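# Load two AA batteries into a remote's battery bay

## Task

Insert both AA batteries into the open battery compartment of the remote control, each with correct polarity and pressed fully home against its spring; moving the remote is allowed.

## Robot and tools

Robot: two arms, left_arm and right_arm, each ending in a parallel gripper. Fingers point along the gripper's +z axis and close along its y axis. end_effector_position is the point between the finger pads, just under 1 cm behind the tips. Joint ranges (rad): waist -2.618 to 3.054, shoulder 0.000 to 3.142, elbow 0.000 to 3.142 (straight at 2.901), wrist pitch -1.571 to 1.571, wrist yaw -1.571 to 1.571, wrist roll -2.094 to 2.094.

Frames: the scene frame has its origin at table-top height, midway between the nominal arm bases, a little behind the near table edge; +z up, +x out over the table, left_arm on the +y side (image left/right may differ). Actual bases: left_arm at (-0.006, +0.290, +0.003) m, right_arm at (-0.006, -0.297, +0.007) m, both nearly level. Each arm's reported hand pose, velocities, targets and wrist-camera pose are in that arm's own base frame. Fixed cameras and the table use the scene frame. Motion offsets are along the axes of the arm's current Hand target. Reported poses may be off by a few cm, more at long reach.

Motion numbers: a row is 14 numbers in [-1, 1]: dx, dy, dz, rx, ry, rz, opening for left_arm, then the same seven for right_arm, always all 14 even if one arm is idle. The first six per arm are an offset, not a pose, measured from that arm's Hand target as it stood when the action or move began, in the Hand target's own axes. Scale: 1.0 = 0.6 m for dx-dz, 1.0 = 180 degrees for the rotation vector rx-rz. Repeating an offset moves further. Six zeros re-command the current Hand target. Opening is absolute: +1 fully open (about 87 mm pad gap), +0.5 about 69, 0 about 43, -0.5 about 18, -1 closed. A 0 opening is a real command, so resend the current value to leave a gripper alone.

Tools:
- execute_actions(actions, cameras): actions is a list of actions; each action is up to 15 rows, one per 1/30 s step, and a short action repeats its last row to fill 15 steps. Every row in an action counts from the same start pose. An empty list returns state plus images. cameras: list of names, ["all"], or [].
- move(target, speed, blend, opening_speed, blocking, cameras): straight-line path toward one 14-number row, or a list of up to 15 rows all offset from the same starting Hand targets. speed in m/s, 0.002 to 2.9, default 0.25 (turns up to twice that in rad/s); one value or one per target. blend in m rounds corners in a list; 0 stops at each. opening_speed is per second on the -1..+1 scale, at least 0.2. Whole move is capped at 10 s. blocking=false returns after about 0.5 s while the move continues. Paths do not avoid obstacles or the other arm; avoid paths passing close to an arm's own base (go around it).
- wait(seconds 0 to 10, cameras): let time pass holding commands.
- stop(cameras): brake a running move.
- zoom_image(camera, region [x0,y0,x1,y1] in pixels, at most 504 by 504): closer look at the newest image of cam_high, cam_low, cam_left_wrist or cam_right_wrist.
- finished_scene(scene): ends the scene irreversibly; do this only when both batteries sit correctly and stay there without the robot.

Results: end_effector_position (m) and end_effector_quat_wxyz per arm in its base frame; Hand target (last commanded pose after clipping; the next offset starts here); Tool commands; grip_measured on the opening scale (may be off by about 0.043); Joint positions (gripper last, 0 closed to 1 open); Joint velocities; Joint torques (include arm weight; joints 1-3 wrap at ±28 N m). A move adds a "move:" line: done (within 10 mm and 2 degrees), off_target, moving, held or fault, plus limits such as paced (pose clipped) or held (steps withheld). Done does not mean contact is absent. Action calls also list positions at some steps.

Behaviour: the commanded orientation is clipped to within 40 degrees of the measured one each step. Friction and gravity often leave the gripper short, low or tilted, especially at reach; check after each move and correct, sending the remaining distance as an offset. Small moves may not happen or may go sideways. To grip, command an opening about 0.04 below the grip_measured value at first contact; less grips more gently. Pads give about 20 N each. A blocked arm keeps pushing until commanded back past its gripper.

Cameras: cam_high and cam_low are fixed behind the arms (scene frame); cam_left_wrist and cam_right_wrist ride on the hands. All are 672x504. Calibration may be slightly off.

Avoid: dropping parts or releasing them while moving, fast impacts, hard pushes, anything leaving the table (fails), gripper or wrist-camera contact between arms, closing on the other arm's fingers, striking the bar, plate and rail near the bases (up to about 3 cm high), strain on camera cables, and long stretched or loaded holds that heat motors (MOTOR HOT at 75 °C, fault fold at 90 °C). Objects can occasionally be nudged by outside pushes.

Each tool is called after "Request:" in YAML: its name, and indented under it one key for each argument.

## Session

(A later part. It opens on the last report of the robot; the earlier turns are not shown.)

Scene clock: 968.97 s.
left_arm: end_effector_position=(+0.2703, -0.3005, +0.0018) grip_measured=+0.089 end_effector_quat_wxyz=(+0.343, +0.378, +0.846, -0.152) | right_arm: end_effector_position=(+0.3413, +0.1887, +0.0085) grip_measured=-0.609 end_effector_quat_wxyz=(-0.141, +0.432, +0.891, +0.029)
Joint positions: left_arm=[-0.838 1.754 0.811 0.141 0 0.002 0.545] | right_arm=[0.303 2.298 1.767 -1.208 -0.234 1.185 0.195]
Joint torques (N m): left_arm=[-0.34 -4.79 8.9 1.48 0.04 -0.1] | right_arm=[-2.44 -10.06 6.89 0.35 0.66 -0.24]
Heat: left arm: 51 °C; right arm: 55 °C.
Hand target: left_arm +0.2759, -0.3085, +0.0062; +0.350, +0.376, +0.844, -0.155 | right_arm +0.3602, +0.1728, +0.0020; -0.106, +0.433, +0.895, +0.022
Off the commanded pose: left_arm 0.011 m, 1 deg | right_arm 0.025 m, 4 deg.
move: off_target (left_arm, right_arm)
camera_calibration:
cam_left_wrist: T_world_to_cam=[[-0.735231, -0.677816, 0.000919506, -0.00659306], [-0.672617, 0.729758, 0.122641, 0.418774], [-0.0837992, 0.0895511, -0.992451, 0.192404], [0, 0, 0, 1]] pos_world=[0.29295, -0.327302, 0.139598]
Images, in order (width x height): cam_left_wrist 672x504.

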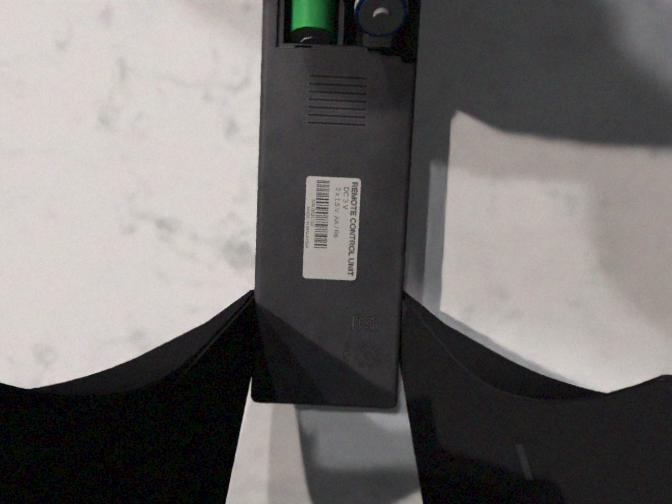

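Request:
move:
  target: [0.0213,0,-0.011,0,0,0,0.0,-0.004,0,0.008,0,-0.09,0,-0.74]
  speed: 0.03
  cameras: ["cam_right_wrist","cam_left_wrist"]

Request:
zoom_image:
  camera: "cam_right_wrist"
  region: [240, 120, 420, 360]

Request:
zoom_image:
  camera: "cam_left_wrist"
  region: [240, 0, 440, 140]

Scene clock: 982.73 s.
left_arm: end_effector_position=(+0.2696, -0.3006, -0.0001) grip_measured=+0.089 end_effector_quat_wxyz=(+0.349, +0.378, +0.843, -0.156) | right_arm: end_effector_position=(+0.3397, +0.1898, +0.0031) grip_measured=-0.609 end_effector_quat_wxyz=(-0.046, +0.425, +0.904, -0.019)
Joint positions: left_arm=[-0.84 1.754 0.789 0.18 0 0.002 0.545] | right_arm=[0.388 2.223 1.683 -1.121 -0.042 1.265 0.195]
Joint torques (N m): left_arm=[-0.21 -7.25 5.15 1.43 0.04 -0.1] | right_arm=[-0.8 -11.84 4.42 0.82 1.26 0.2]
Heat: left arm: 49 °C; right arm: 54 °C.
Hand target: left_arm +0.2667, -0.2983, +0.0018; +0.350, +0.376, +0.844, -0.155 | right_arm +0.3608, +0.1717, -0.0032; +0.022, +0.431, +0.901, -0.039
Off the commanded pose: left_arm 0.004 m, 0 deg | right_arm 0.029 m, 8 deg.
move: off_target (right_arm)
camera_calibration:
cam_left_wrist: T_world_to_cam=[[-0.736289, -0.676666, 0.00111575, -0.00660984], [-0.67274, 0.732192, 0.106373, 0.419401], [-0.0727959, 0.0775706, -0.994326, 0.183929], [0, 0, 0, 1]] pos_world=[0.29067, -0.325822, 0.13828]
cam_right_wrist: T_world_to_cam=[[-0.75825, -0.649219, 0.0597558, 0.376799], [-0.35495, 0.487959, 0.797438, 0.0478767], [-0.54687, 0.583447, -0.600435, 0.222508], [0, 0, 0, 1]] pos_world=[0.424385, 0.0914417, 0.0729071]
Images, in order (width x height): cam_left_wrist 672x504, cam_right_wrist 672x504.

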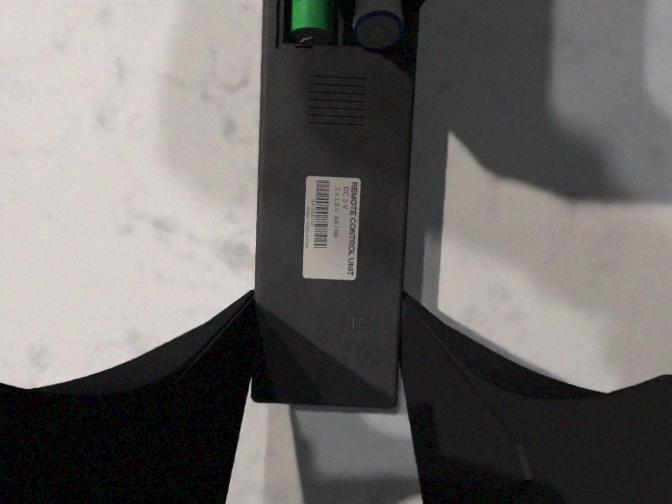

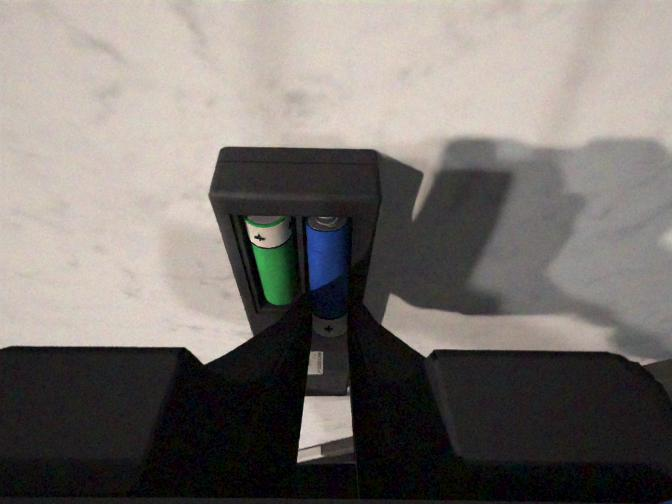

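Scaled by 2.100 from the camera's 672x504 image, which has a finer 960x720 frame.

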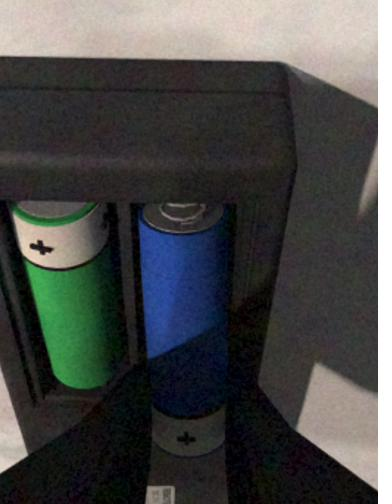

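Scaled by 2.520 from the camera's 672x504 image, which has a finer 960x720 frame.

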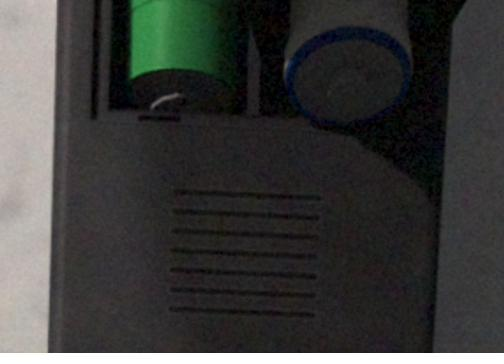

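Request:
move:
  target: [0.00,0,-0.00,0,0,0,0.0,-0.025,0,-0.008,0,0,0,-0.74]
  speed: 0.03
  cameras: ["cam_right_wrist","cam_left_wrist"]

Request:
zoom_image:
  camera: "cam_left_wrist"
  region: [240, 0, 440, 140]

Scene clock: 990.43 s.
left_arm: end_effector_position=(+0.2699, -0.3010, +0.0002) grip_measured=+0.089 end_effector_quat_wxyz=(+0.350, +0.377, +0.843, -0.156) | right_arm: end_effector_position=(+0.3407, +0.1887, +0.0035) grip_measured=-0.609 end_effector_quat_wxyz=(-0.045, +0.426, +0.903, -0.019)
Joint positions: left_arm=[-0.84 1.754 0.789 0.182 0 0.002 0.545] | right_arm=[0.385 2.223 1.684 -1.122 -0.04 1.265 0.195]
Joint torques (N m): left_arm=[-0.21 -7.23 5.18 1.4 0.04 -0.1] | right_arm=[-3.3 -11.41 6.9 0.53 1.29 -0.18]
Heat: left arm: 48 °C; right arm: 55 °C.
Hand target: left_arm +0.2667, -0.2982, +0.0018; +0.350, +0.376, +0.844, -0.155 | right_arm +0.3702, +0.1604, +0.0026; +0.022, +0.431, +0.901, -0.039
Off the commanded pose: left_arm 0.004 m, 0 deg | right_arm 0.041 m, 8 deg.
move: off_target (right_arm)
camera_calibration:
cam_left_wrist: T_world_to_cam=[[-0.736284, -0.676672, 0.001161, -0.00661393], [-0.672906, 0.732365, 0.10411, 0.419921], [-0.0712986, 0.0758733, -0.994565, 0.183385], [0, 0, 0, 1]] pos_world=[0.290773, -0.325925, 0.138678]
cam_right_wrist: T_world_to_cam=[[-0.760212, -0.646946, 0.0594863, 0.376954], [-0.354546, 0.489853, 0.796456, 0.048021], [-0.544403, 0.584385, -0.601764, 0.222977], [0, 0, 0, 1]] pos_world=[0.42498, 0.0900411, 0.0735093]
Images, in order (width x height): cam_left_wrist 672x504, cam_right_wrist 672x504.

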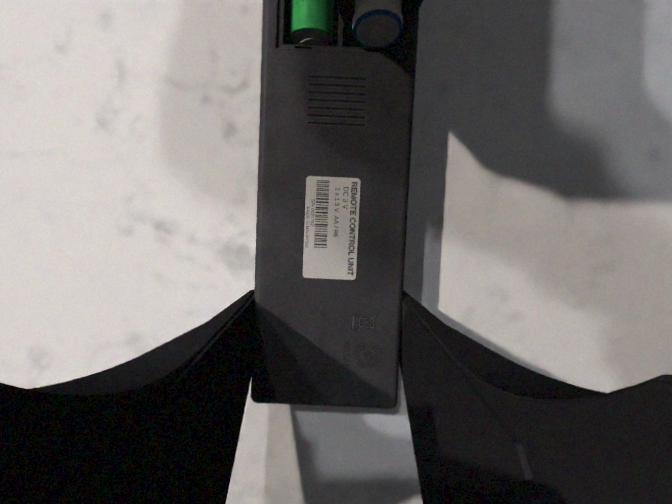

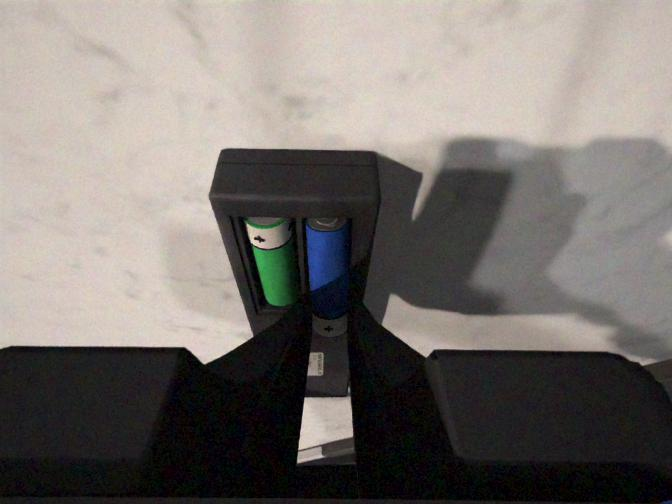

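Scaled by 2.520 from the camera's 672x504 image, which has a finer 960x720 frame.

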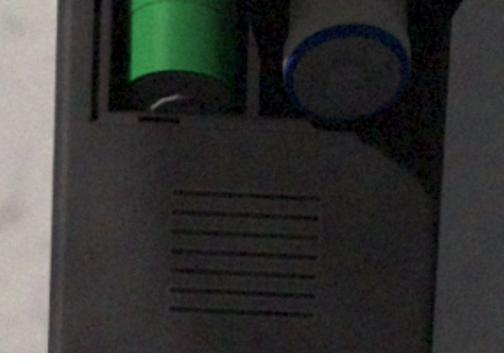

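Request:
move:
  target: [0.00,0,-0.00,0,0,0,0.0,-0.012,0,0.012,0,-0.05,0,-0.74]
  speed: 0.03
  cameras: ["cam_right_wrist","cam_left_wrist"]

Request:
zoom_image:
  camera: "cam_left_wrist"
  region: [240, 0, 440, 140]

Scene clock: 1000.93 s.
left_arm: end_effector_position=(+0.2713, -0.3036, +0.0023) grip_measured=+0.089 end_effector_quat_wxyz=(+0.356, +0.377, +0.840, -0.159) | right_arm: end_effector_position=(+0.3425, +0.1852, +0.0040) grip_measured=-0.609 end_effector_quat_wxyz=(-0.003, +0.416, +0.908, -0.040)
Joint positions: left_arm=[-0.842 1.754 0.789 0.196 0 0.002 0.544] | right_arm=[0.416 2.198 1.663 -1.1 0.049 1.277 0.195]
Joint torques (N m): left_arm=[-0.1 -7.25 5.18 1.29 0.04 -0.1] | right_arm=[-2.1 -11.29 4.23 0.97 1.81 0.13]
Heat: left arm: 47 °C; right arm: 56 °C.
Hand target: left_arm +0.2667, -0.2983, +0.0018; +0.350, +0.376, +0.844, -0.155 | right_arm +0.3747, +0.1543, -0.0041; +0.092, +0.427, +0.897, -0.072
Off the commanded pose: left_arm 0.007 m, 1 deg | right_arm 0.045 m, 12 deg.
move: off_target (right_arm)
camera_calibration:
cam_left_wrist: T_world_to_cam=[[-0.737547, -0.675294, 0.00128431, -0.00662665], [-0.672463, 0.734626, 0.0900942, 0.423147], [-0.0617836, 0.065585, -0.995932, 0.18011], [0, 0, 0, 1]] pos_world=[0.290792, -0.327143, 0.141263]
cam_right_wrist: T_world_to_cam=[[-0.747535, -0.6612, 0.0632934, 0.374379], [-0.412035, 0.536345, 0.736588, 0.0611799], [-0.520979, 0.524546, -0.673374, 0.229596], [0, 0, 0, 1]] pos_world=[0.424684, 0.0942927, 0.0858437]
Images, in order (width x height): cam_left_wrist 672x504, cam_right_wrist 672x504.

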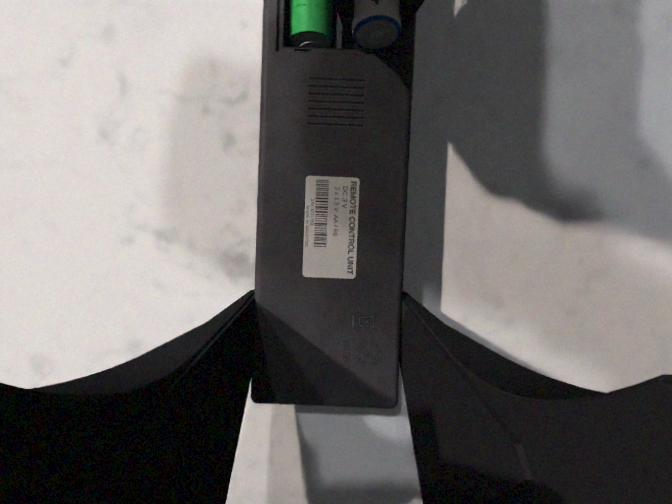

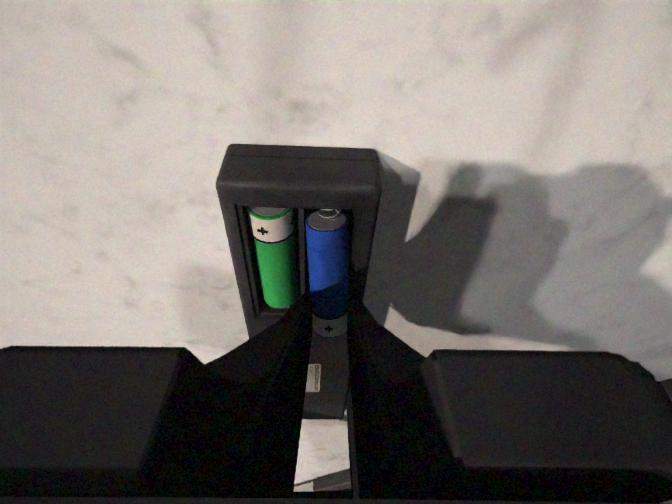

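Scaled by 2.520 from the camera's 672x504 image, which has a finer 960x720 frame.

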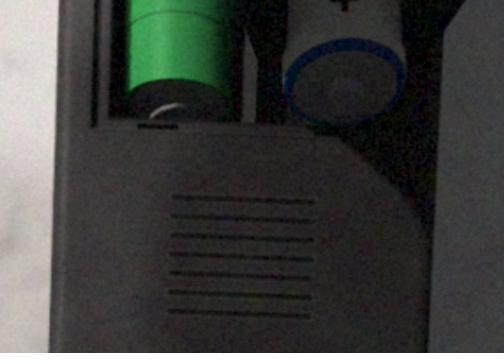

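Request:
move:
  target: [0.00,0,0.005,0,0,0,0.0,0.0712,-0.0077,-0.0367,0,0.06,0,-0.7]
  speed: 0.04
  cameras: ["cam_right_wrist","cam_left_wrist"]

Request:
zoom_image:
  camera: "cam_left_wrist"
  region: [240, 0, 440, 140]

Scene clock: 1017.80 s.
left_arm: end_effector_position=(+0.2700, -0.3022, +0.0009) grip_measured=+0.089 end_effector_quat_wxyz=(+0.352, +0.378, +0.842, -0.157) | right_arm: end_effector_position=(+0.3389, +0.1885, +0.0038) grip_measured=-0.609 end_effector_quat_wxyz=(-0.010, +0.425, +0.904, -0.034)
Joint positions: left_arm=[-0.842 1.754 0.789 0.187 0 0.002 0.544] | right_arm=[0.417 2.188 1.644 -1.091 0.029 1.297 0.195]
Joint torques (N m): left_arm=[-0.05 -6.2 5.64 1.44 0.04 -0.1] | right_arm=[0.03 -12.55 4.27 0.38 0.38 0.23]
Heat: left arm: 45 °C; right arm: 56 °C.
Hand target: left_arm +0.2681, -0.2999, -0.0003; +0.350, +0.376, +0.844, -0.155 | right_arm +0.3424, +0.1879, +0.0078; +0.007, +0.432, +0.901, -0.032
Off the commanded pose: left_arm 0.003 m, 0 deg | right_arm 0.005 m, 2 deg.
move: done
camera_calibration:
cam_left_wrist: T_world_to_cam=[[-0.737573, -0.675266, 0.00114011, -0.00661212], [-0.671827, 0.733985, 0.0995755, 0.421013], [-0.0680768, 0.0726783, -0.995029, 0.182294], [0, 0, 0, 1]] pos_world=[0.290381, -0.32673, 0.139473]
cam_right_wrist: T_world_to_cam=[[-0.759934, -0.647524, 0.0566849, 0.375511], [-0.396657, 0.531064, 0.748755, 0.0539114], [-0.51494, 0.54652, -0.660419, 0.219658], [0, 0, 0, 1]] pos_world=[0.419859, 0.0944743, 0.0834143]
Images, in order (width x height): cam_left_wrist 672x504, cam_right_wrist 672x504.

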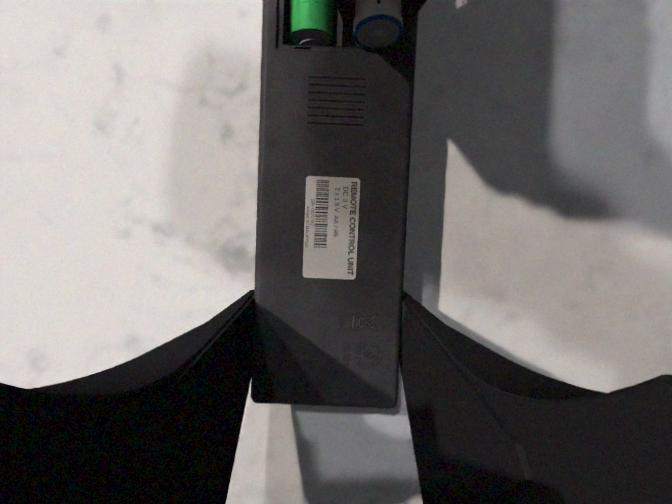

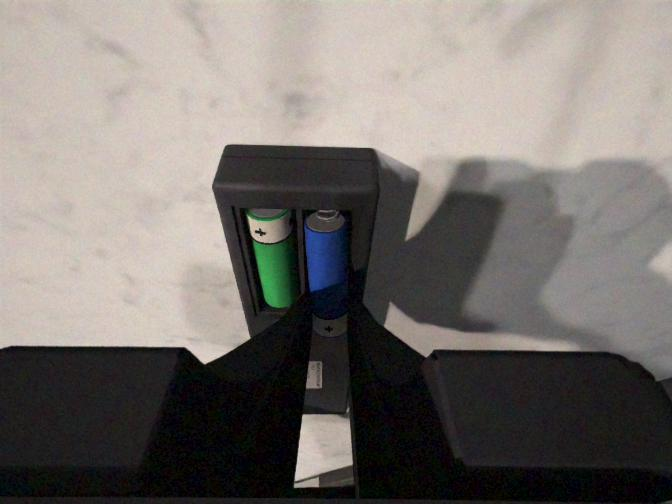

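Scaled by 2.520 from the camera's 672x504 image, which has a finer 960x720 frame.

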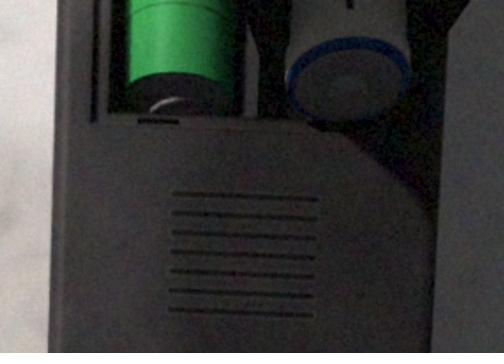

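Request:
zoom_image:
  camera: "cam_left_wrist"
  region: [330, 0, 430, 70]

Request:
zoom_image:
  camera: "cam_right_wrist"
  region: [270, 180, 390, 360]

Scaled by 5.040 from the camera's 672x504 image, which has a finer 960x720 frame.

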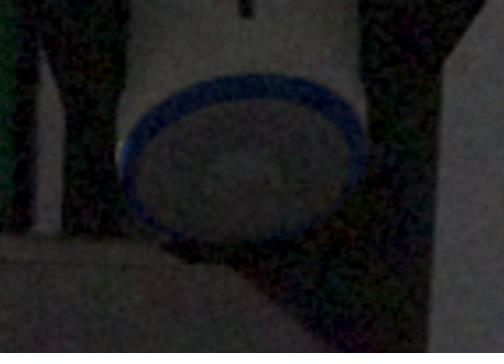

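Scaled by 2.800 from the camera's 672x504 image, which has a finer 960x720 frame.

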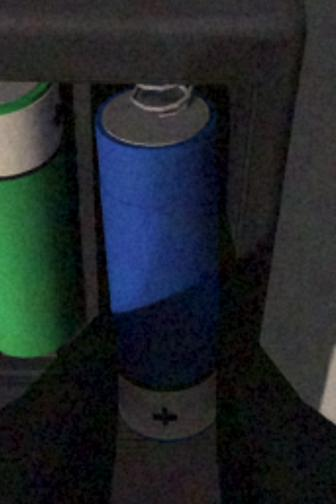

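Request:
move:
  target:
    - [0,0,0,0,0,0,0.0,0.02,0,-0.01,0,0.05,0,-0.7]
    - [0,0,0,0,0,0,0.0,0.02,0,-0.01,0,0.05,0,-0.42]
  speed: 0.04
  opening_speed: 0.4
  cameras: ["cam_right_wrist","cam_left_wrist"]

Request:
zoom_image:
  camera: "cam_right_wrist"
  region: [240, 160, 420, 400]

Request:
zoom_image:
  camera: "cam_left_wrist"
  region: [240, 0, 440, 140]

Scene clock: 1028.27 s.
left_arm: end_effector_position=(+0.2693, -0.3016, +0.0003) grip_measured=+0.089 end_effector_quat_wxyz=(+0.350, +0.378, +0.842, -0.157) | right_arm: end_effector_position=(+0.3283, +0.1962, +0.0093) grip_measured=-0.420 end_effector_quat_wxyz=(-0.064, +0.436, +0.897, -0.008)
Joint positions: left_arm=[-0.842 1.754 0.789 0.182 0 0.002 0.544] | right_arm=[0.395 2.19 1.644 -1.123 -0.086 1.295 0.29]
Joint torques (N m): left_arm=[-0.1 -6.23 5.67 1.48 0.03 -0.11] | right_arm=[-0.8 -10.07 7.19 0.2 -0.02 -0.1]
Heat: left arm: 45 °C; right arm: 57 °C.
Hand target: left_arm +0.2681, -0.2999, -0.0003; +0.350, +0.376, +0.844, -0.155 | right_arm +0.3349, +0.1977, +0.0134; -0.063, +0.433, +0.899, +0.002
Off the commanded pose: left_arm 0.002 m, 0 deg | right_arm 0.008 m, 1 deg.
move: done
camera_calibration:
cam_left_wrist: T_world_to_cam=[[-0.737707, -0.67512, 0.00141486, -0.00657561], [-0.67137, 0.733826, 0.103736, 0.420032], [-0.0710727, 0.0755771, -0.994604, 0.18333], [0, 0, 0, 1]] pos_world=[0.290176, -0.326525, 0.138777]
cam_right_wrist: T_world_to_cam=[[-0.774962, -0.629458, 0.0567148, 0.373528], [-0.321607, 0.470011, 0.821984, 0.0281227], [-0.544061, 0.618767, -0.566679, 0.208135], [0, 0, 0, 1]] pos_world=[0.411752, 0.093115, 0.0736447]
Images, in order (width x height): cam_left_wrist 672x504, cam_right_wrist 672x504.

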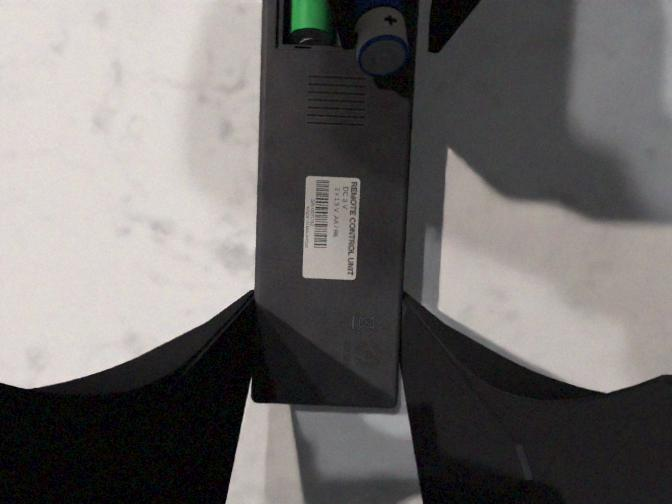

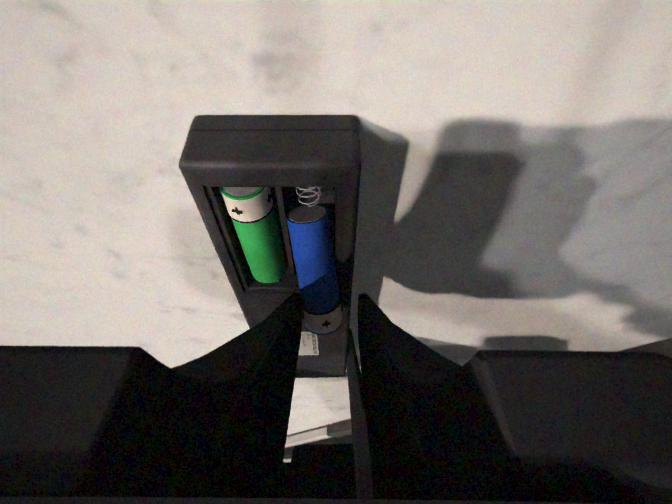

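Scaled by 2.100 from the camera's 672x504 image, which has a finer 960x720 frame.

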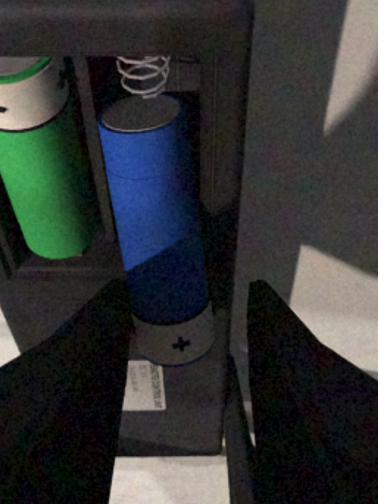

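Scaled by 2.520 from the camera's 672x504 image, which has a finer 960x720 frame.

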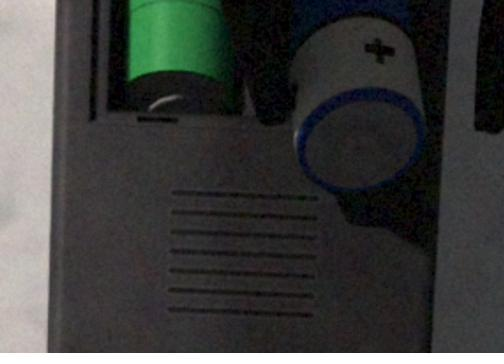

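Request:
move:
  target:
    - [0,0,0,0,0,0,0.0,0,0.009,-0.012,0,0.02,0,-0.42]
    - [0,0,0,0,0,0,0.0,0,0.0075,0.0,0,0.03,0,-0.42]
  speed: 0.05
  cameras: ["cam_right_wrist"]

Request:
zoom_image:
  camera: "cam_right_wrist"
  region: [240, 160, 420, 400]

Scene clock: 1035.93 s.
left_arm: end_effector_position=(+0.2693, -0.3016, +0.0003) grip_measured=+0.089 end_effector_quat_wxyz=(+0.350, +0.378, +0.842, -0.157) | right_arm: end_effector_position=(+0.3320, +0.1985, +0.0117) grip_measured=-0.420 end_effector_quat_wxyz=(-0.108, +0.437, +0.893, +0.008)
Joint positions: left_arm=[-0.842 1.754 0.789 0.182 0 0.002 0.544] | right_arm=[0.361 2.245 1.716 -1.181 -0.169 1.258 0.29]
Joint torques (N m): left_arm=[-0.08 -6.23 5.65 1.47 0.03 -0.1] | right_arm=[-0.54 -10.71 6.23 0.28 -0.07 -0.17]
Heat: left arm: 44 °C; right arm: 56 °C.
Hand target: left_arm +0.2681, -0.2999, -0.0003; +0.350, +0.376, +0.844, -0.155 | right_arm +0.3385, +0.2006, +0.0131; -0.106, +0.432, +0.895, +0.022
Off the commanded pose: left_arm 0.002 m, 0 deg | right_arm 0.007 m, 2 deg.
move: done
camera_calibration:
cam_right_wrist: T_world_to_cam=[[-0.775557, -0.627954, 0.0646988, 0.37752], [-0.263147, 0.414746, 0.871056, 0.0172737], [-0.573817, 0.658528, -0.486903, 0.211098], [0, 0, 0, 1]] pos_world=[0.418465, 0.0908867, 0.0633129]
Images, in order (width x height): cam_right_wrist 672x504.

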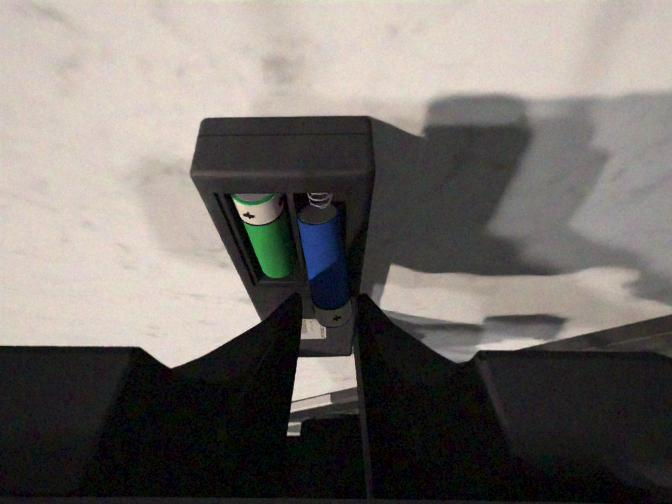

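Scaled by 2.100 from the camera's 672x504 image, which has a finer 960x720 frame.

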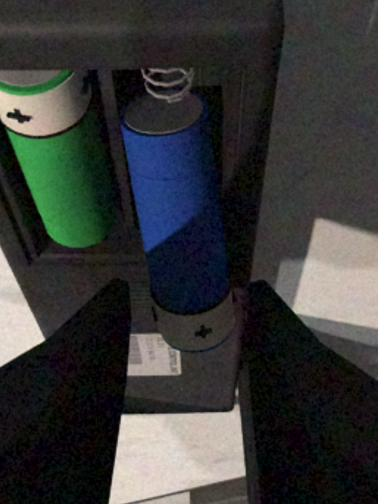

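Request:
move:
  target: [0,0,0,0,0,0,0.0,0,0,0.0,0,0,0,-0.7]
  speed: 0.05
  opening_speed: 0.4
  cameras: ["cam_right_wrist","cam_left_wrist"]

Request:
zoom_image:
  camera: "cam_right_wrist"
  region: [240, 160, 420, 400]

Request:
zoom_image:
  camera: "cam_left_wrist"
  region: [240, 0, 440, 140]

Scene clock: 1042.13 s.
left_arm: end_effector_position=(+0.2693, -0.3016, +0.0003) grip_measured=+0.089 end_effector_quat_wxyz=(+0.350, +0.378, +0.842, -0.157) | right_arm: end_effector_position=(+0.3323, +0.1989, +0.0118) grip_measured=-0.628 end_effector_quat_wxyz=(-0.109, +0.436, +0.893, +0.009)
Joint positions: left_arm=[-0.842 1.754 0.789 0.182 0 0.002 0.544] | right_arm=[0.361 2.245 1.716 -1.179 -0.171 1.258 0.186]
Joint torques (N m): left_arm=[-0.06 -6.24 5.63 1.47 0.03 -0.1] | right_arm=[-0.72 -10.62 6.2 0.26 -0.07 -0.17]
Heat: left arm: 44 °C; right arm: 57 °C.
Hand target: left_arm +0.2681, -0.2999, -0.0003; +0.350, +0.376, +0.844, -0.155 | right_arm +0.3384, +0.2006, +0.0132; -0.106, +0.432, +0.895, +0.022
Off the commanded pose: left_arm 0.002 m, 0 deg | right_arm 0.007 m, 2 deg.
move: done
camera_calibration:
cam_left_wrist: T_world_to_cam=[[-0.737707, -0.67512, 0.00141486, -0.00657561], [-0.67137, 0.733826, 0.103736, 0.420032], [-0.0710727, 0.0755771, -0.994604, 0.18333], [0, 0, 0, 1]] pos_world=[0.290176, -0.326525, 0.138777]
cam_right_wrist: T_world_to_cam=[[-0.775541, -0.628184, 0.0626172, 0.378016], [-0.263869, 0.41267, 0.871823, 0.0177358], [-0.573506, 0.659612, -0.485801, 0.210667], [0, 0, 0, 1]] pos_world=[0.418665, 0.091186, 0.0632094]
Images, in order (width x height): cam_left_wrist 672x504, cam_right_wrist 672x504.

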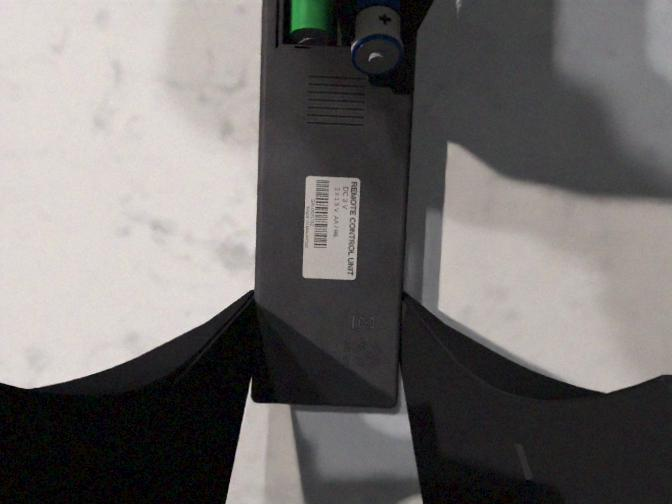

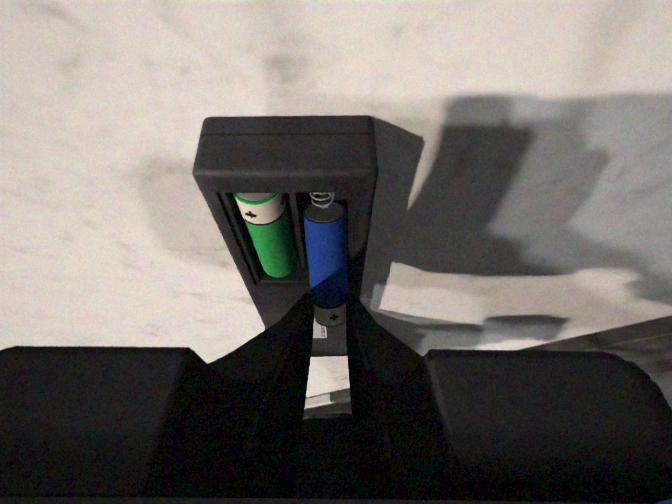

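Scaled by 2.100 from the camera's 672x504 image, which has a finer 960x720 frame.

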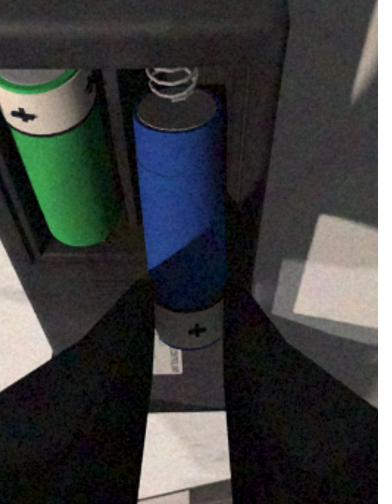

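Scaled by 2.520 from the camera's 672x504 image, which has a finer 960x720 frame.

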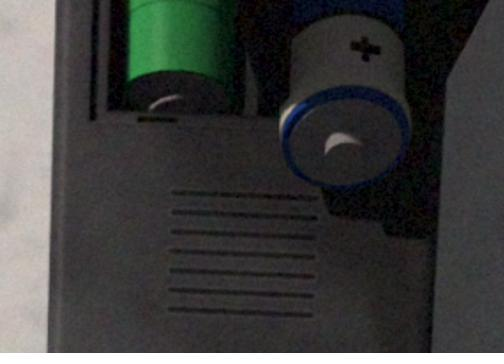

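Request:
move:
  target: [0,0,0,0,0,0,0.0,-0.024,0,-0.004,0,0,0,-0.74]
  speed: 0.04

Request:
move:
  target: [0,0,0,0,0,0,0.0,-0.022,0,-0.002,0,0,0,-0.74]
  speed: 0.04
  cameras: ["cam_right_wrist","cam_left_wrist"]

Request:
zoom_image:
  camera: "cam_left_wrist"
  region: [240, 0, 440, 140]

Scene clock: 1047.23 s.
left_arm: end_effector_position=(+0.2693, -0.3016, +0.0003) grip_measured=+0.089 end_effector_quat_wxyz=(+0.350, +0.378, +0.842, -0.157) | right_arm: end_effector_position=(+0.3378, +0.1912, +0.0104) grip_measured=-0.629 end_effector_quat_wxyz=(-0.115, +0.435, +0.893, +0.014)
Joint positions: left_arm=[-0.842 1.754 0.789 0.182 0 0.002 0.544] | right_arm=[0.333 2.262 1.735 -1.188 -0.182 1.227 0.186]
Joint torques (N m): left_arm=[-0.1 -6.22 5.59 1.48 0.02 -0.1] | right_arm=[-1.33 -10.39 7.15 0.16 0.08 -0.2]
Heat: left arm: 44 °C; right arm: 57 °C.
Hand target: left_arm +0.2681, -0.2999, -0.0003; +0.350, +0.376, +0.844, -0.155 | right_arm +0.3475, +0.1892, +0.0125; -0.106, +0.432, +0.895, +0.022
Off the commanded pose: left_arm 0.002 m, 0 deg | right_arm 0.010 m, 2 deg.
move: done

Scene clock: 1048.10 s.
left_arm: end_effector_position=(+0.2700, -0.3024, +0.0010) grip_measured=+0.089 end_effector_quat_wxyz=(+0.352, +0.378, +0.842, -0.158) | right_arm: end_effector_position=(+0.3404, +0.1883, +0.0120) grip_measured=-0.629 end_effector_quat_wxyz=(-0.129, +0.432, +0.892, +0.020)
Joint positions: left_arm=[-0.842 1.754 0.789 0.187 0 0.002 0.544] | right_arm=[0.313 2.283 1.765 -1.215 -0.208 1.199 0.186]
Joint torques (N m): left_arm=[-0.08 -6.23 5.67 1.43 0.03 -0.09] | right_arm=[-2.06 -10.19 7.25 0.27 0.36 -0.19]
Heat: left arm: 44 °C; right arm: 57 °C.
Hand target: left_arm +0.2681, -0.2999, -0.0003; +0.350, +0.376, +0.844, -0.155 | right_arm +0.3557, +0.1789, +0.0109; -0.106, +0.432, +0.895, +0.022
Off the commanded pose: left_arm 0.003 m, 1 deg | right_arm 0.018 m, 3 deg.
move: off_target (right_arm)
camera_calibration:
cam_left_wrist: T_world_to_cam=[[-0.73774, -0.675083, 0.0014827, -0.00655225], [-0.671674, 0.734231, 0.0987883, 0.42114], [-0.067779, 0.0718842, -0.995107, 0.182157], [0, 0, 0, 1]] pos_world=[0.290381, -0.326732, 0.139672]
cam_right_wrist: T_world_to_cam=[[-0.771167, -0.633796, 0.0600381, 0.377213], [-0.240796, 0.377681, 0.894077, 0.022518], [-0.589338, 0.675026, -0.44387, 0.224427], [0, 0, 0, 1]] pos_world=[0.42858, 0.0790771, 0.0568367]
Images, in order (width x height): cam_left_wrist 672x504, cam_right_wrist 672x504.

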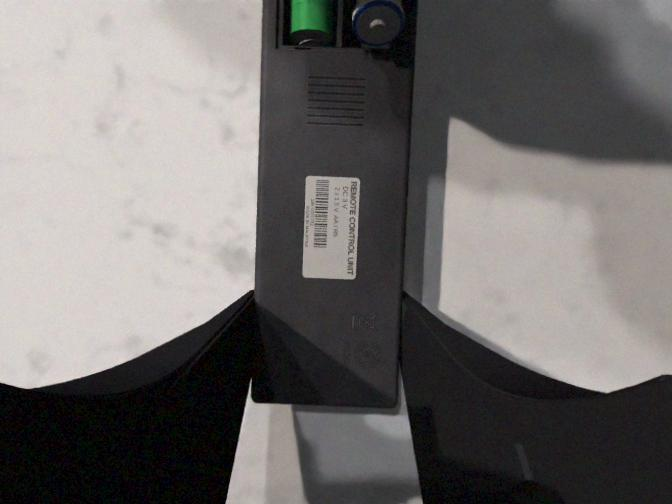

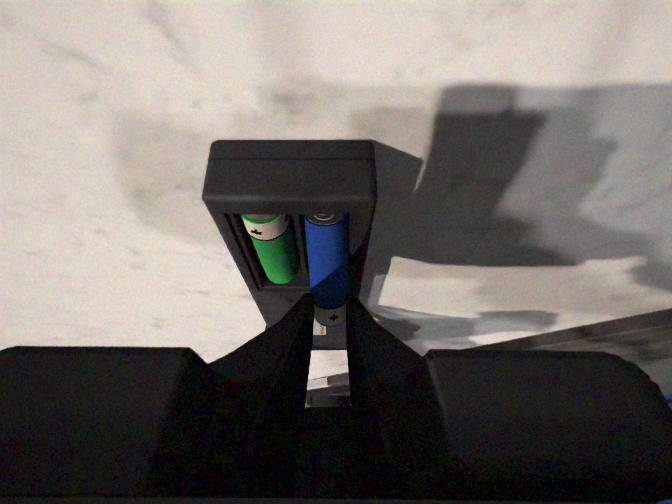

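Scaled by 2.520 from the camera's 672x504 image, which has a finer 960x720 frame.

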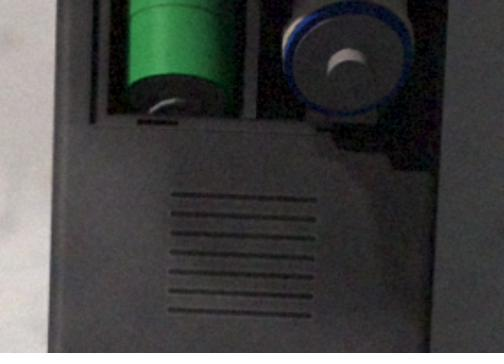

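Request:
move:
  target: [0,0,0,0,0,0,0.0,-0.022,0,0.004,0,0,0,-0.76]
  speed: 0.04
  cameras: ["cam_left_wrist"]

Request:
zoom_image:
  camera: "cam_left_wrist"
  region: [240, 0, 440, 140]

Scene clock: 1051.97 s.
left_arm: end_effector_position=(+0.2707, -0.3031, +0.0017) grip_measured=+0.089 end_effector_quat_wxyz=(+0.355, +0.377, +0.841, -0.158) | right_arm: end_effector_position=(+0.3425, +0.1857, +0.0120) grip_measured=-0.629 end_effector_quat_wxyz=(-0.144, +0.431, +0.891, +0.027)
Joint positions: left_arm=[-0.842 1.754 0.789 0.192 0 0.002 0.544] | right_arm=[0.295 2.304 1.789 -1.234 -0.235 1.174 0.185]
Joint torques (N m): left_arm=[-0.06 -6.26 5.65 1.38 0.03 -0.09] | right_arm=[-2.8 -10.37 7.36 0.43 0.64 -0.22]
Heat: left arm: 44 °C; right arm: 56 °C.
Hand target: left_arm +0.2681, -0.2999, -0.0003; +0.350, +0.376, +0.844, -0.155 | right_arm +0.3633, +0.1690, +0.0059; -0.106, +0.432, +0.895, +0.022
Off the commanded pose: left_arm 0.005 m, 1 deg | right_arm 0.027 m, 4 deg.
move: off_target (right_arm)
camera_calibration:
cam_left_wrist: T_world_to_cam=[[-0.737778, -0.675041, 0.00154991, -0.00659329], [-0.671957, 0.734622, 0.093829, 0.422322], [-0.0644771, 0.0681835, -0.995587, 0.180981], [0, 0, 0, 1]] pos_world=[0.290587, -0.327038, 0.140566]
Images, in order (width x height): cam_left_wrist 672x504.

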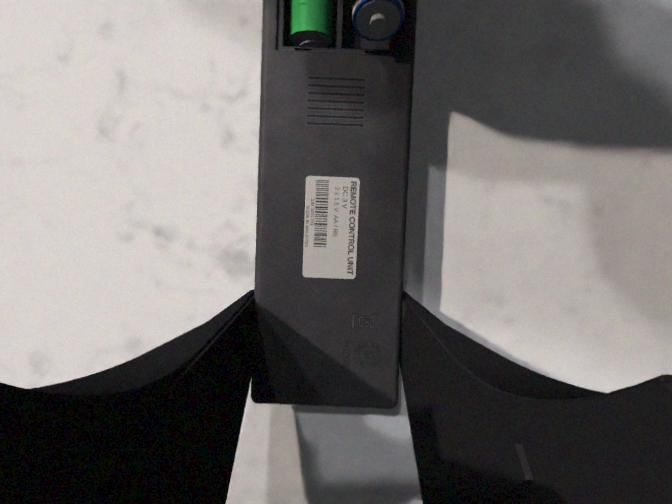

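Scaled by 2.520 from the camera's 672x504 image, which has a finer 960x720 frame.

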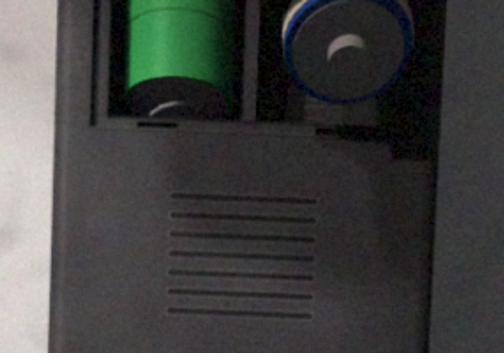

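Request:
move:
  target: [0,0,0,0,0,0,0.0,-0.022,0,0.014,0,-0.075,0,-0.76]
  speed: 0.04
  cameras: ["cam_right_wrist","cam_left_wrist"]

Request:
zoom_image:
  camera: "cam_right_wrist"
  region: [240, 120, 420, 360]

Request:
zoom_image:
  camera: "cam_left_wrist"
  region: [240, 0, 440, 140]

Scene clock: 1059.70 s.
left_arm: end_effector_position=(+0.2703, -0.3026, +0.0012) grip_measured=+0.089 end_effector_quat_wxyz=(+0.353, +0.378, +0.841, -0.158) | right_arm: end_effector_position=(+0.3587, +0.1664, +0.0029) grip_measured=-0.759 end_effector_quat_wxyz=(-0.039, +0.427, +0.903, -0.017)
Joint positions: left_arm=[-0.842 1.754 0.788 0.19 0 0.003 0.544] | right_arm=[0.323 2.248 1.726 -1.129 -0.029 1.205 0.12]
Joint torques (N m): left_arm=[-0.08 -6.2 5.68 1.4 0.03 -0.1] | right_arm=[0.21 -11.07 3.82 0.83 0.64 0.27]
Heat: left arm: 43 °C; right arm: 55 °C.
Hand target: left_arm +0.2682, -0.2999, -0.0003; +0.350, +0.376, +0.844, -0.155 | right_arm +0.3698, +0.1600, -0.0051; +0.000, +0.432, +0.901, -0.029
Off the commanded pose: left_arm 0.004 m, 1 deg | right_arm 0.015 m, 5 deg.
move: off_target (right_arm)
camera_calibration:
cam_left_wrist: T_world_to_cam=[[-0.738313, -0.674457, 0.00069142, -0.00620345], [-0.671233, 0.734884, 0.0969105, 0.421619], [-0.0658701, 0.0710862, -0.995293, 0.18158], [0, 0, 0, 1]] pos_world=[0.290386, -0.326933, 0.13987]
cam_right_wrist: T_world_to_cam=[[-0.761947, -0.645658, 0.0506217, 0.376663], [-0.364037, 0.491625, 0.791064, 0.0688438], [-0.535644, 0.584321, -0.609635, 0.242348], [0, 0, 0, 1]] pos_world=[0.441871, 0.0677413, 0.0742165]
Images, in order (width x height): cam_left_wrist 672x504, cam_right_wrist 672x504.

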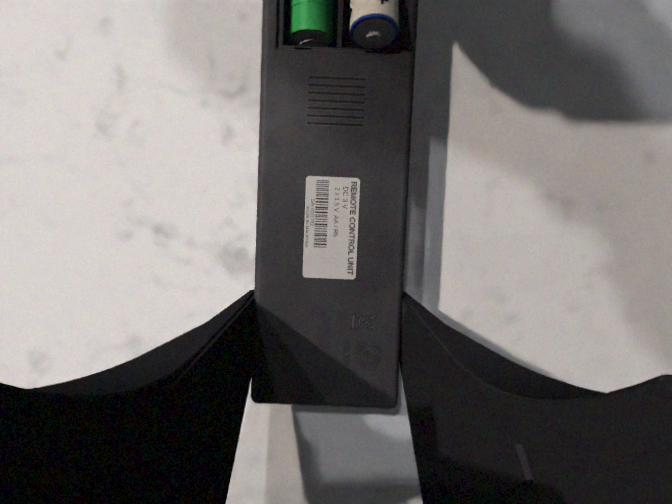

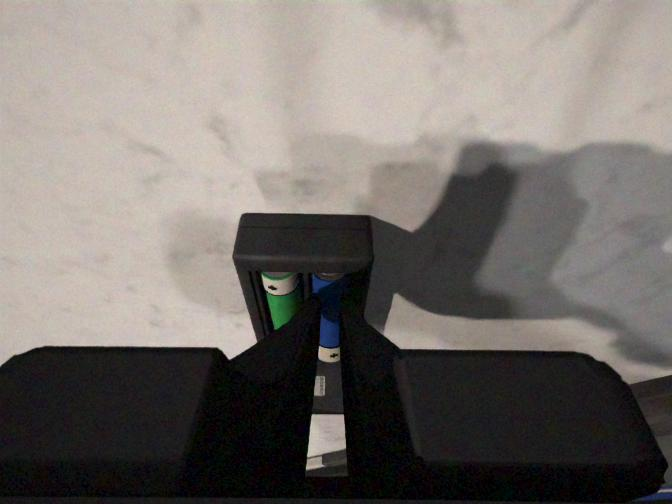

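Scaled by 2.100 from the camera's 672x504 image, which has a finer 960x720 frame.

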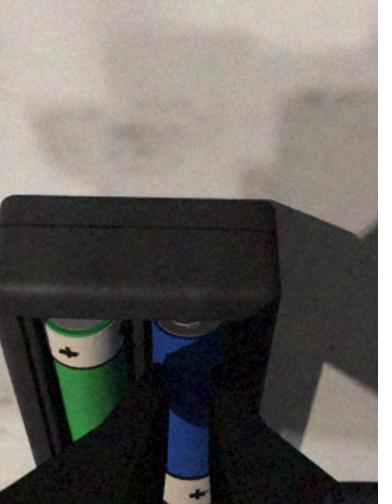

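Scaled by 2.520 from the camera's 672x504 image, which has a finer 960x720 frame.

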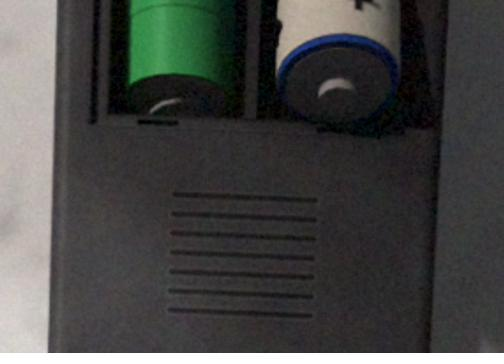

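Request:
move:
  target:
    - [0,0,0,0,0,0,0.0,0,0,-0.06,0,0,0,-0.76]
    - [0,0,0,0,0,0,0.0,-0.04,0,-0.1,0,0,0,-0.76]
  speed: 0.06
  cameras: ["cam_right_wrist","cam_left_wrist","cam_low"]

Request:
zoom_image:
  camera: "cam_right_wrist"
  region: [240, 160, 420, 400]

Request:
zoom_image:
  camera: "cam_left_wrist"
  region: [330, 0, 430, 70]

Request:
zoom_image:
  camera: "cam_low"
  region: [170, 280, 270, 350]

Scene clock: 1068.30 s.
left_arm: end_effector_position=(+0.2699, -0.3021, +0.0007) grip_measured=+0.089 end_effector_quat_wxyz=(+0.352, +0.378, +0.842, -0.157) | right_arm: end_effector_position=(+0.3789, +0.1457, +0.0489) grip_measured=-0.760 end_effector_quat_wxyz=(-0.014, +0.438, +0.898, -0.034)
Joint positions: left_arm=[-0.842 1.754 0.788 0.187 0 0.003 0.544] | right_arm=[0.285 2.247 1.921 -1.311 0.031 1.193 0.12]
Joint torques (N m): left_arm=[-0.06 -6.22 5.68 1.43 0.03 -0.11] | right_arm=[-0.53 -11.29 7.54 0.33 0.31 -0.21]
Heat: left arm: 43 °C; right arm: 55 °C.
Hand target: left_arm +0.2682, -0.2999, -0.0003; +0.350, +0.376, +0.844, -0.155 | right_arm +0.3863, +0.1444, +0.0553; +0.000, +0.432, +0.901, -0.029
Off the commanded pose: left_arm 0.003 m, 1 deg | right_arm 0.010 m, 2 deg.
move: done
camera_calibration:
cam_left_wrist: T_world_to_cam=[[-0.738325, -0.674444, 0.000618407, -0.00619788], [-0.671021, 0.734669, 0.0999573, 0.420825], [-0.06787, 0.0733861, -0.994992, 0.182347], [0, 0, 0, 1]] pos_world=[0.290182, -0.326729, 0.139373]
cam_right_wrist: T_world_to_cam=[[-0.777371, -0.626198, 0.0597517, 0.37903], [-0.376928, 0.539748, 0.752726, 0.0497335], [-0.503607, 0.562626, -0.655616, 0.286587], [0, 0, 0, 1]] pos_world=[0.45772, 0.0492631, 0.127808]
Images, in order (width x height): cam_low 672x504, cam_left_wrist 672x504, cam_right_wrist 672x504.

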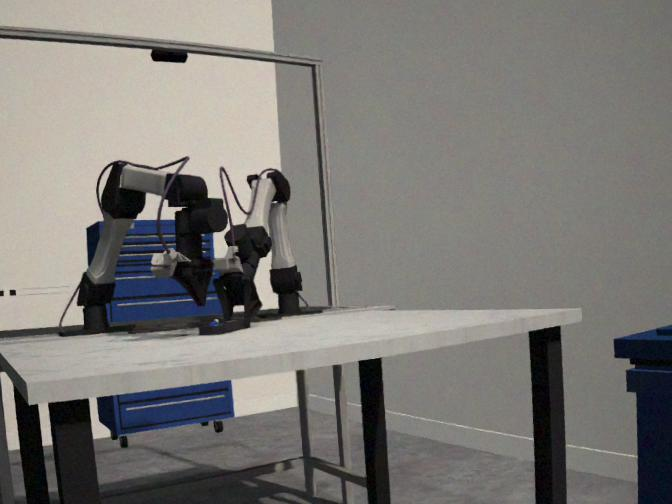

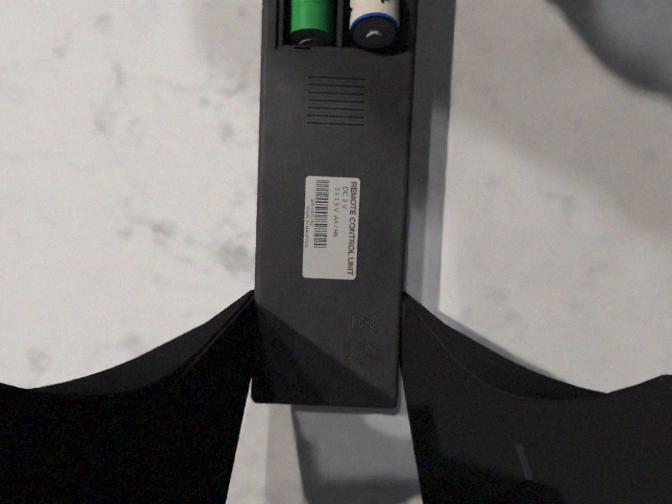

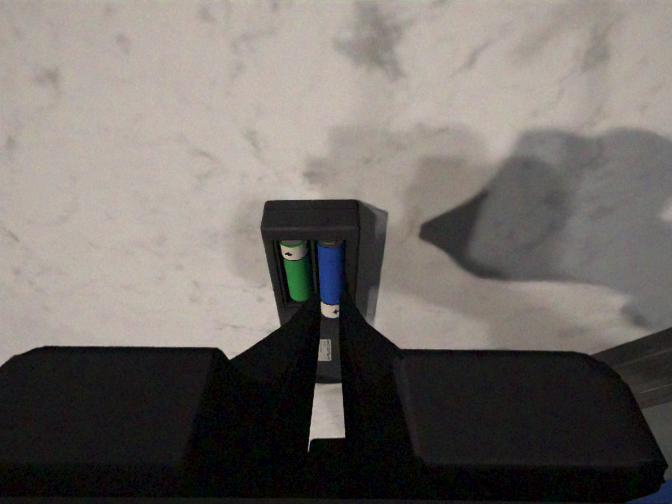

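Scaled by 2.100 from the camera's 672x504 image, which has a finer 960x720 frame.

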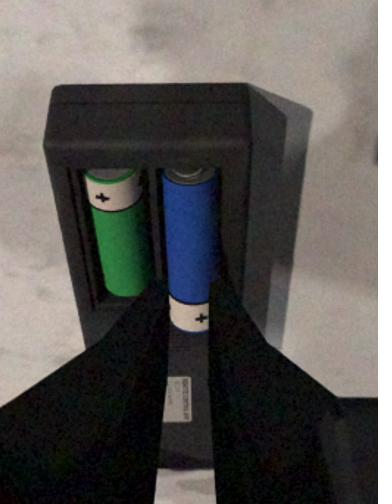

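Scaled by 5.040 from the camera's 672x504 image, which has a finer 960x720 frame.

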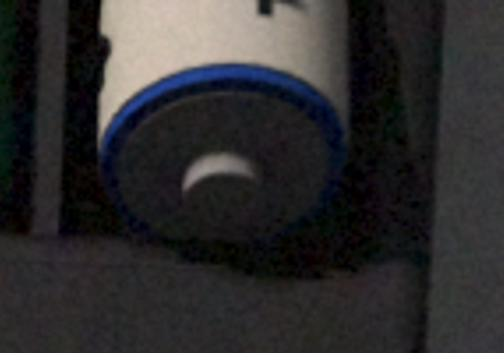

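Scaled by 5.040 from the camera's 672x504 image, which has a finer 960x720 frame.

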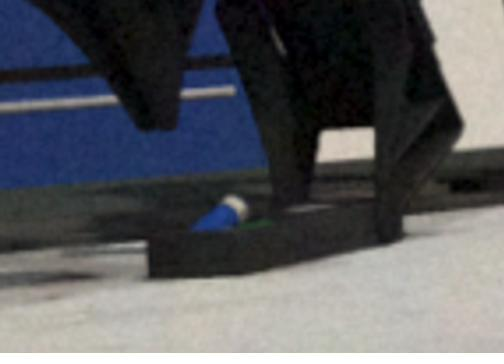

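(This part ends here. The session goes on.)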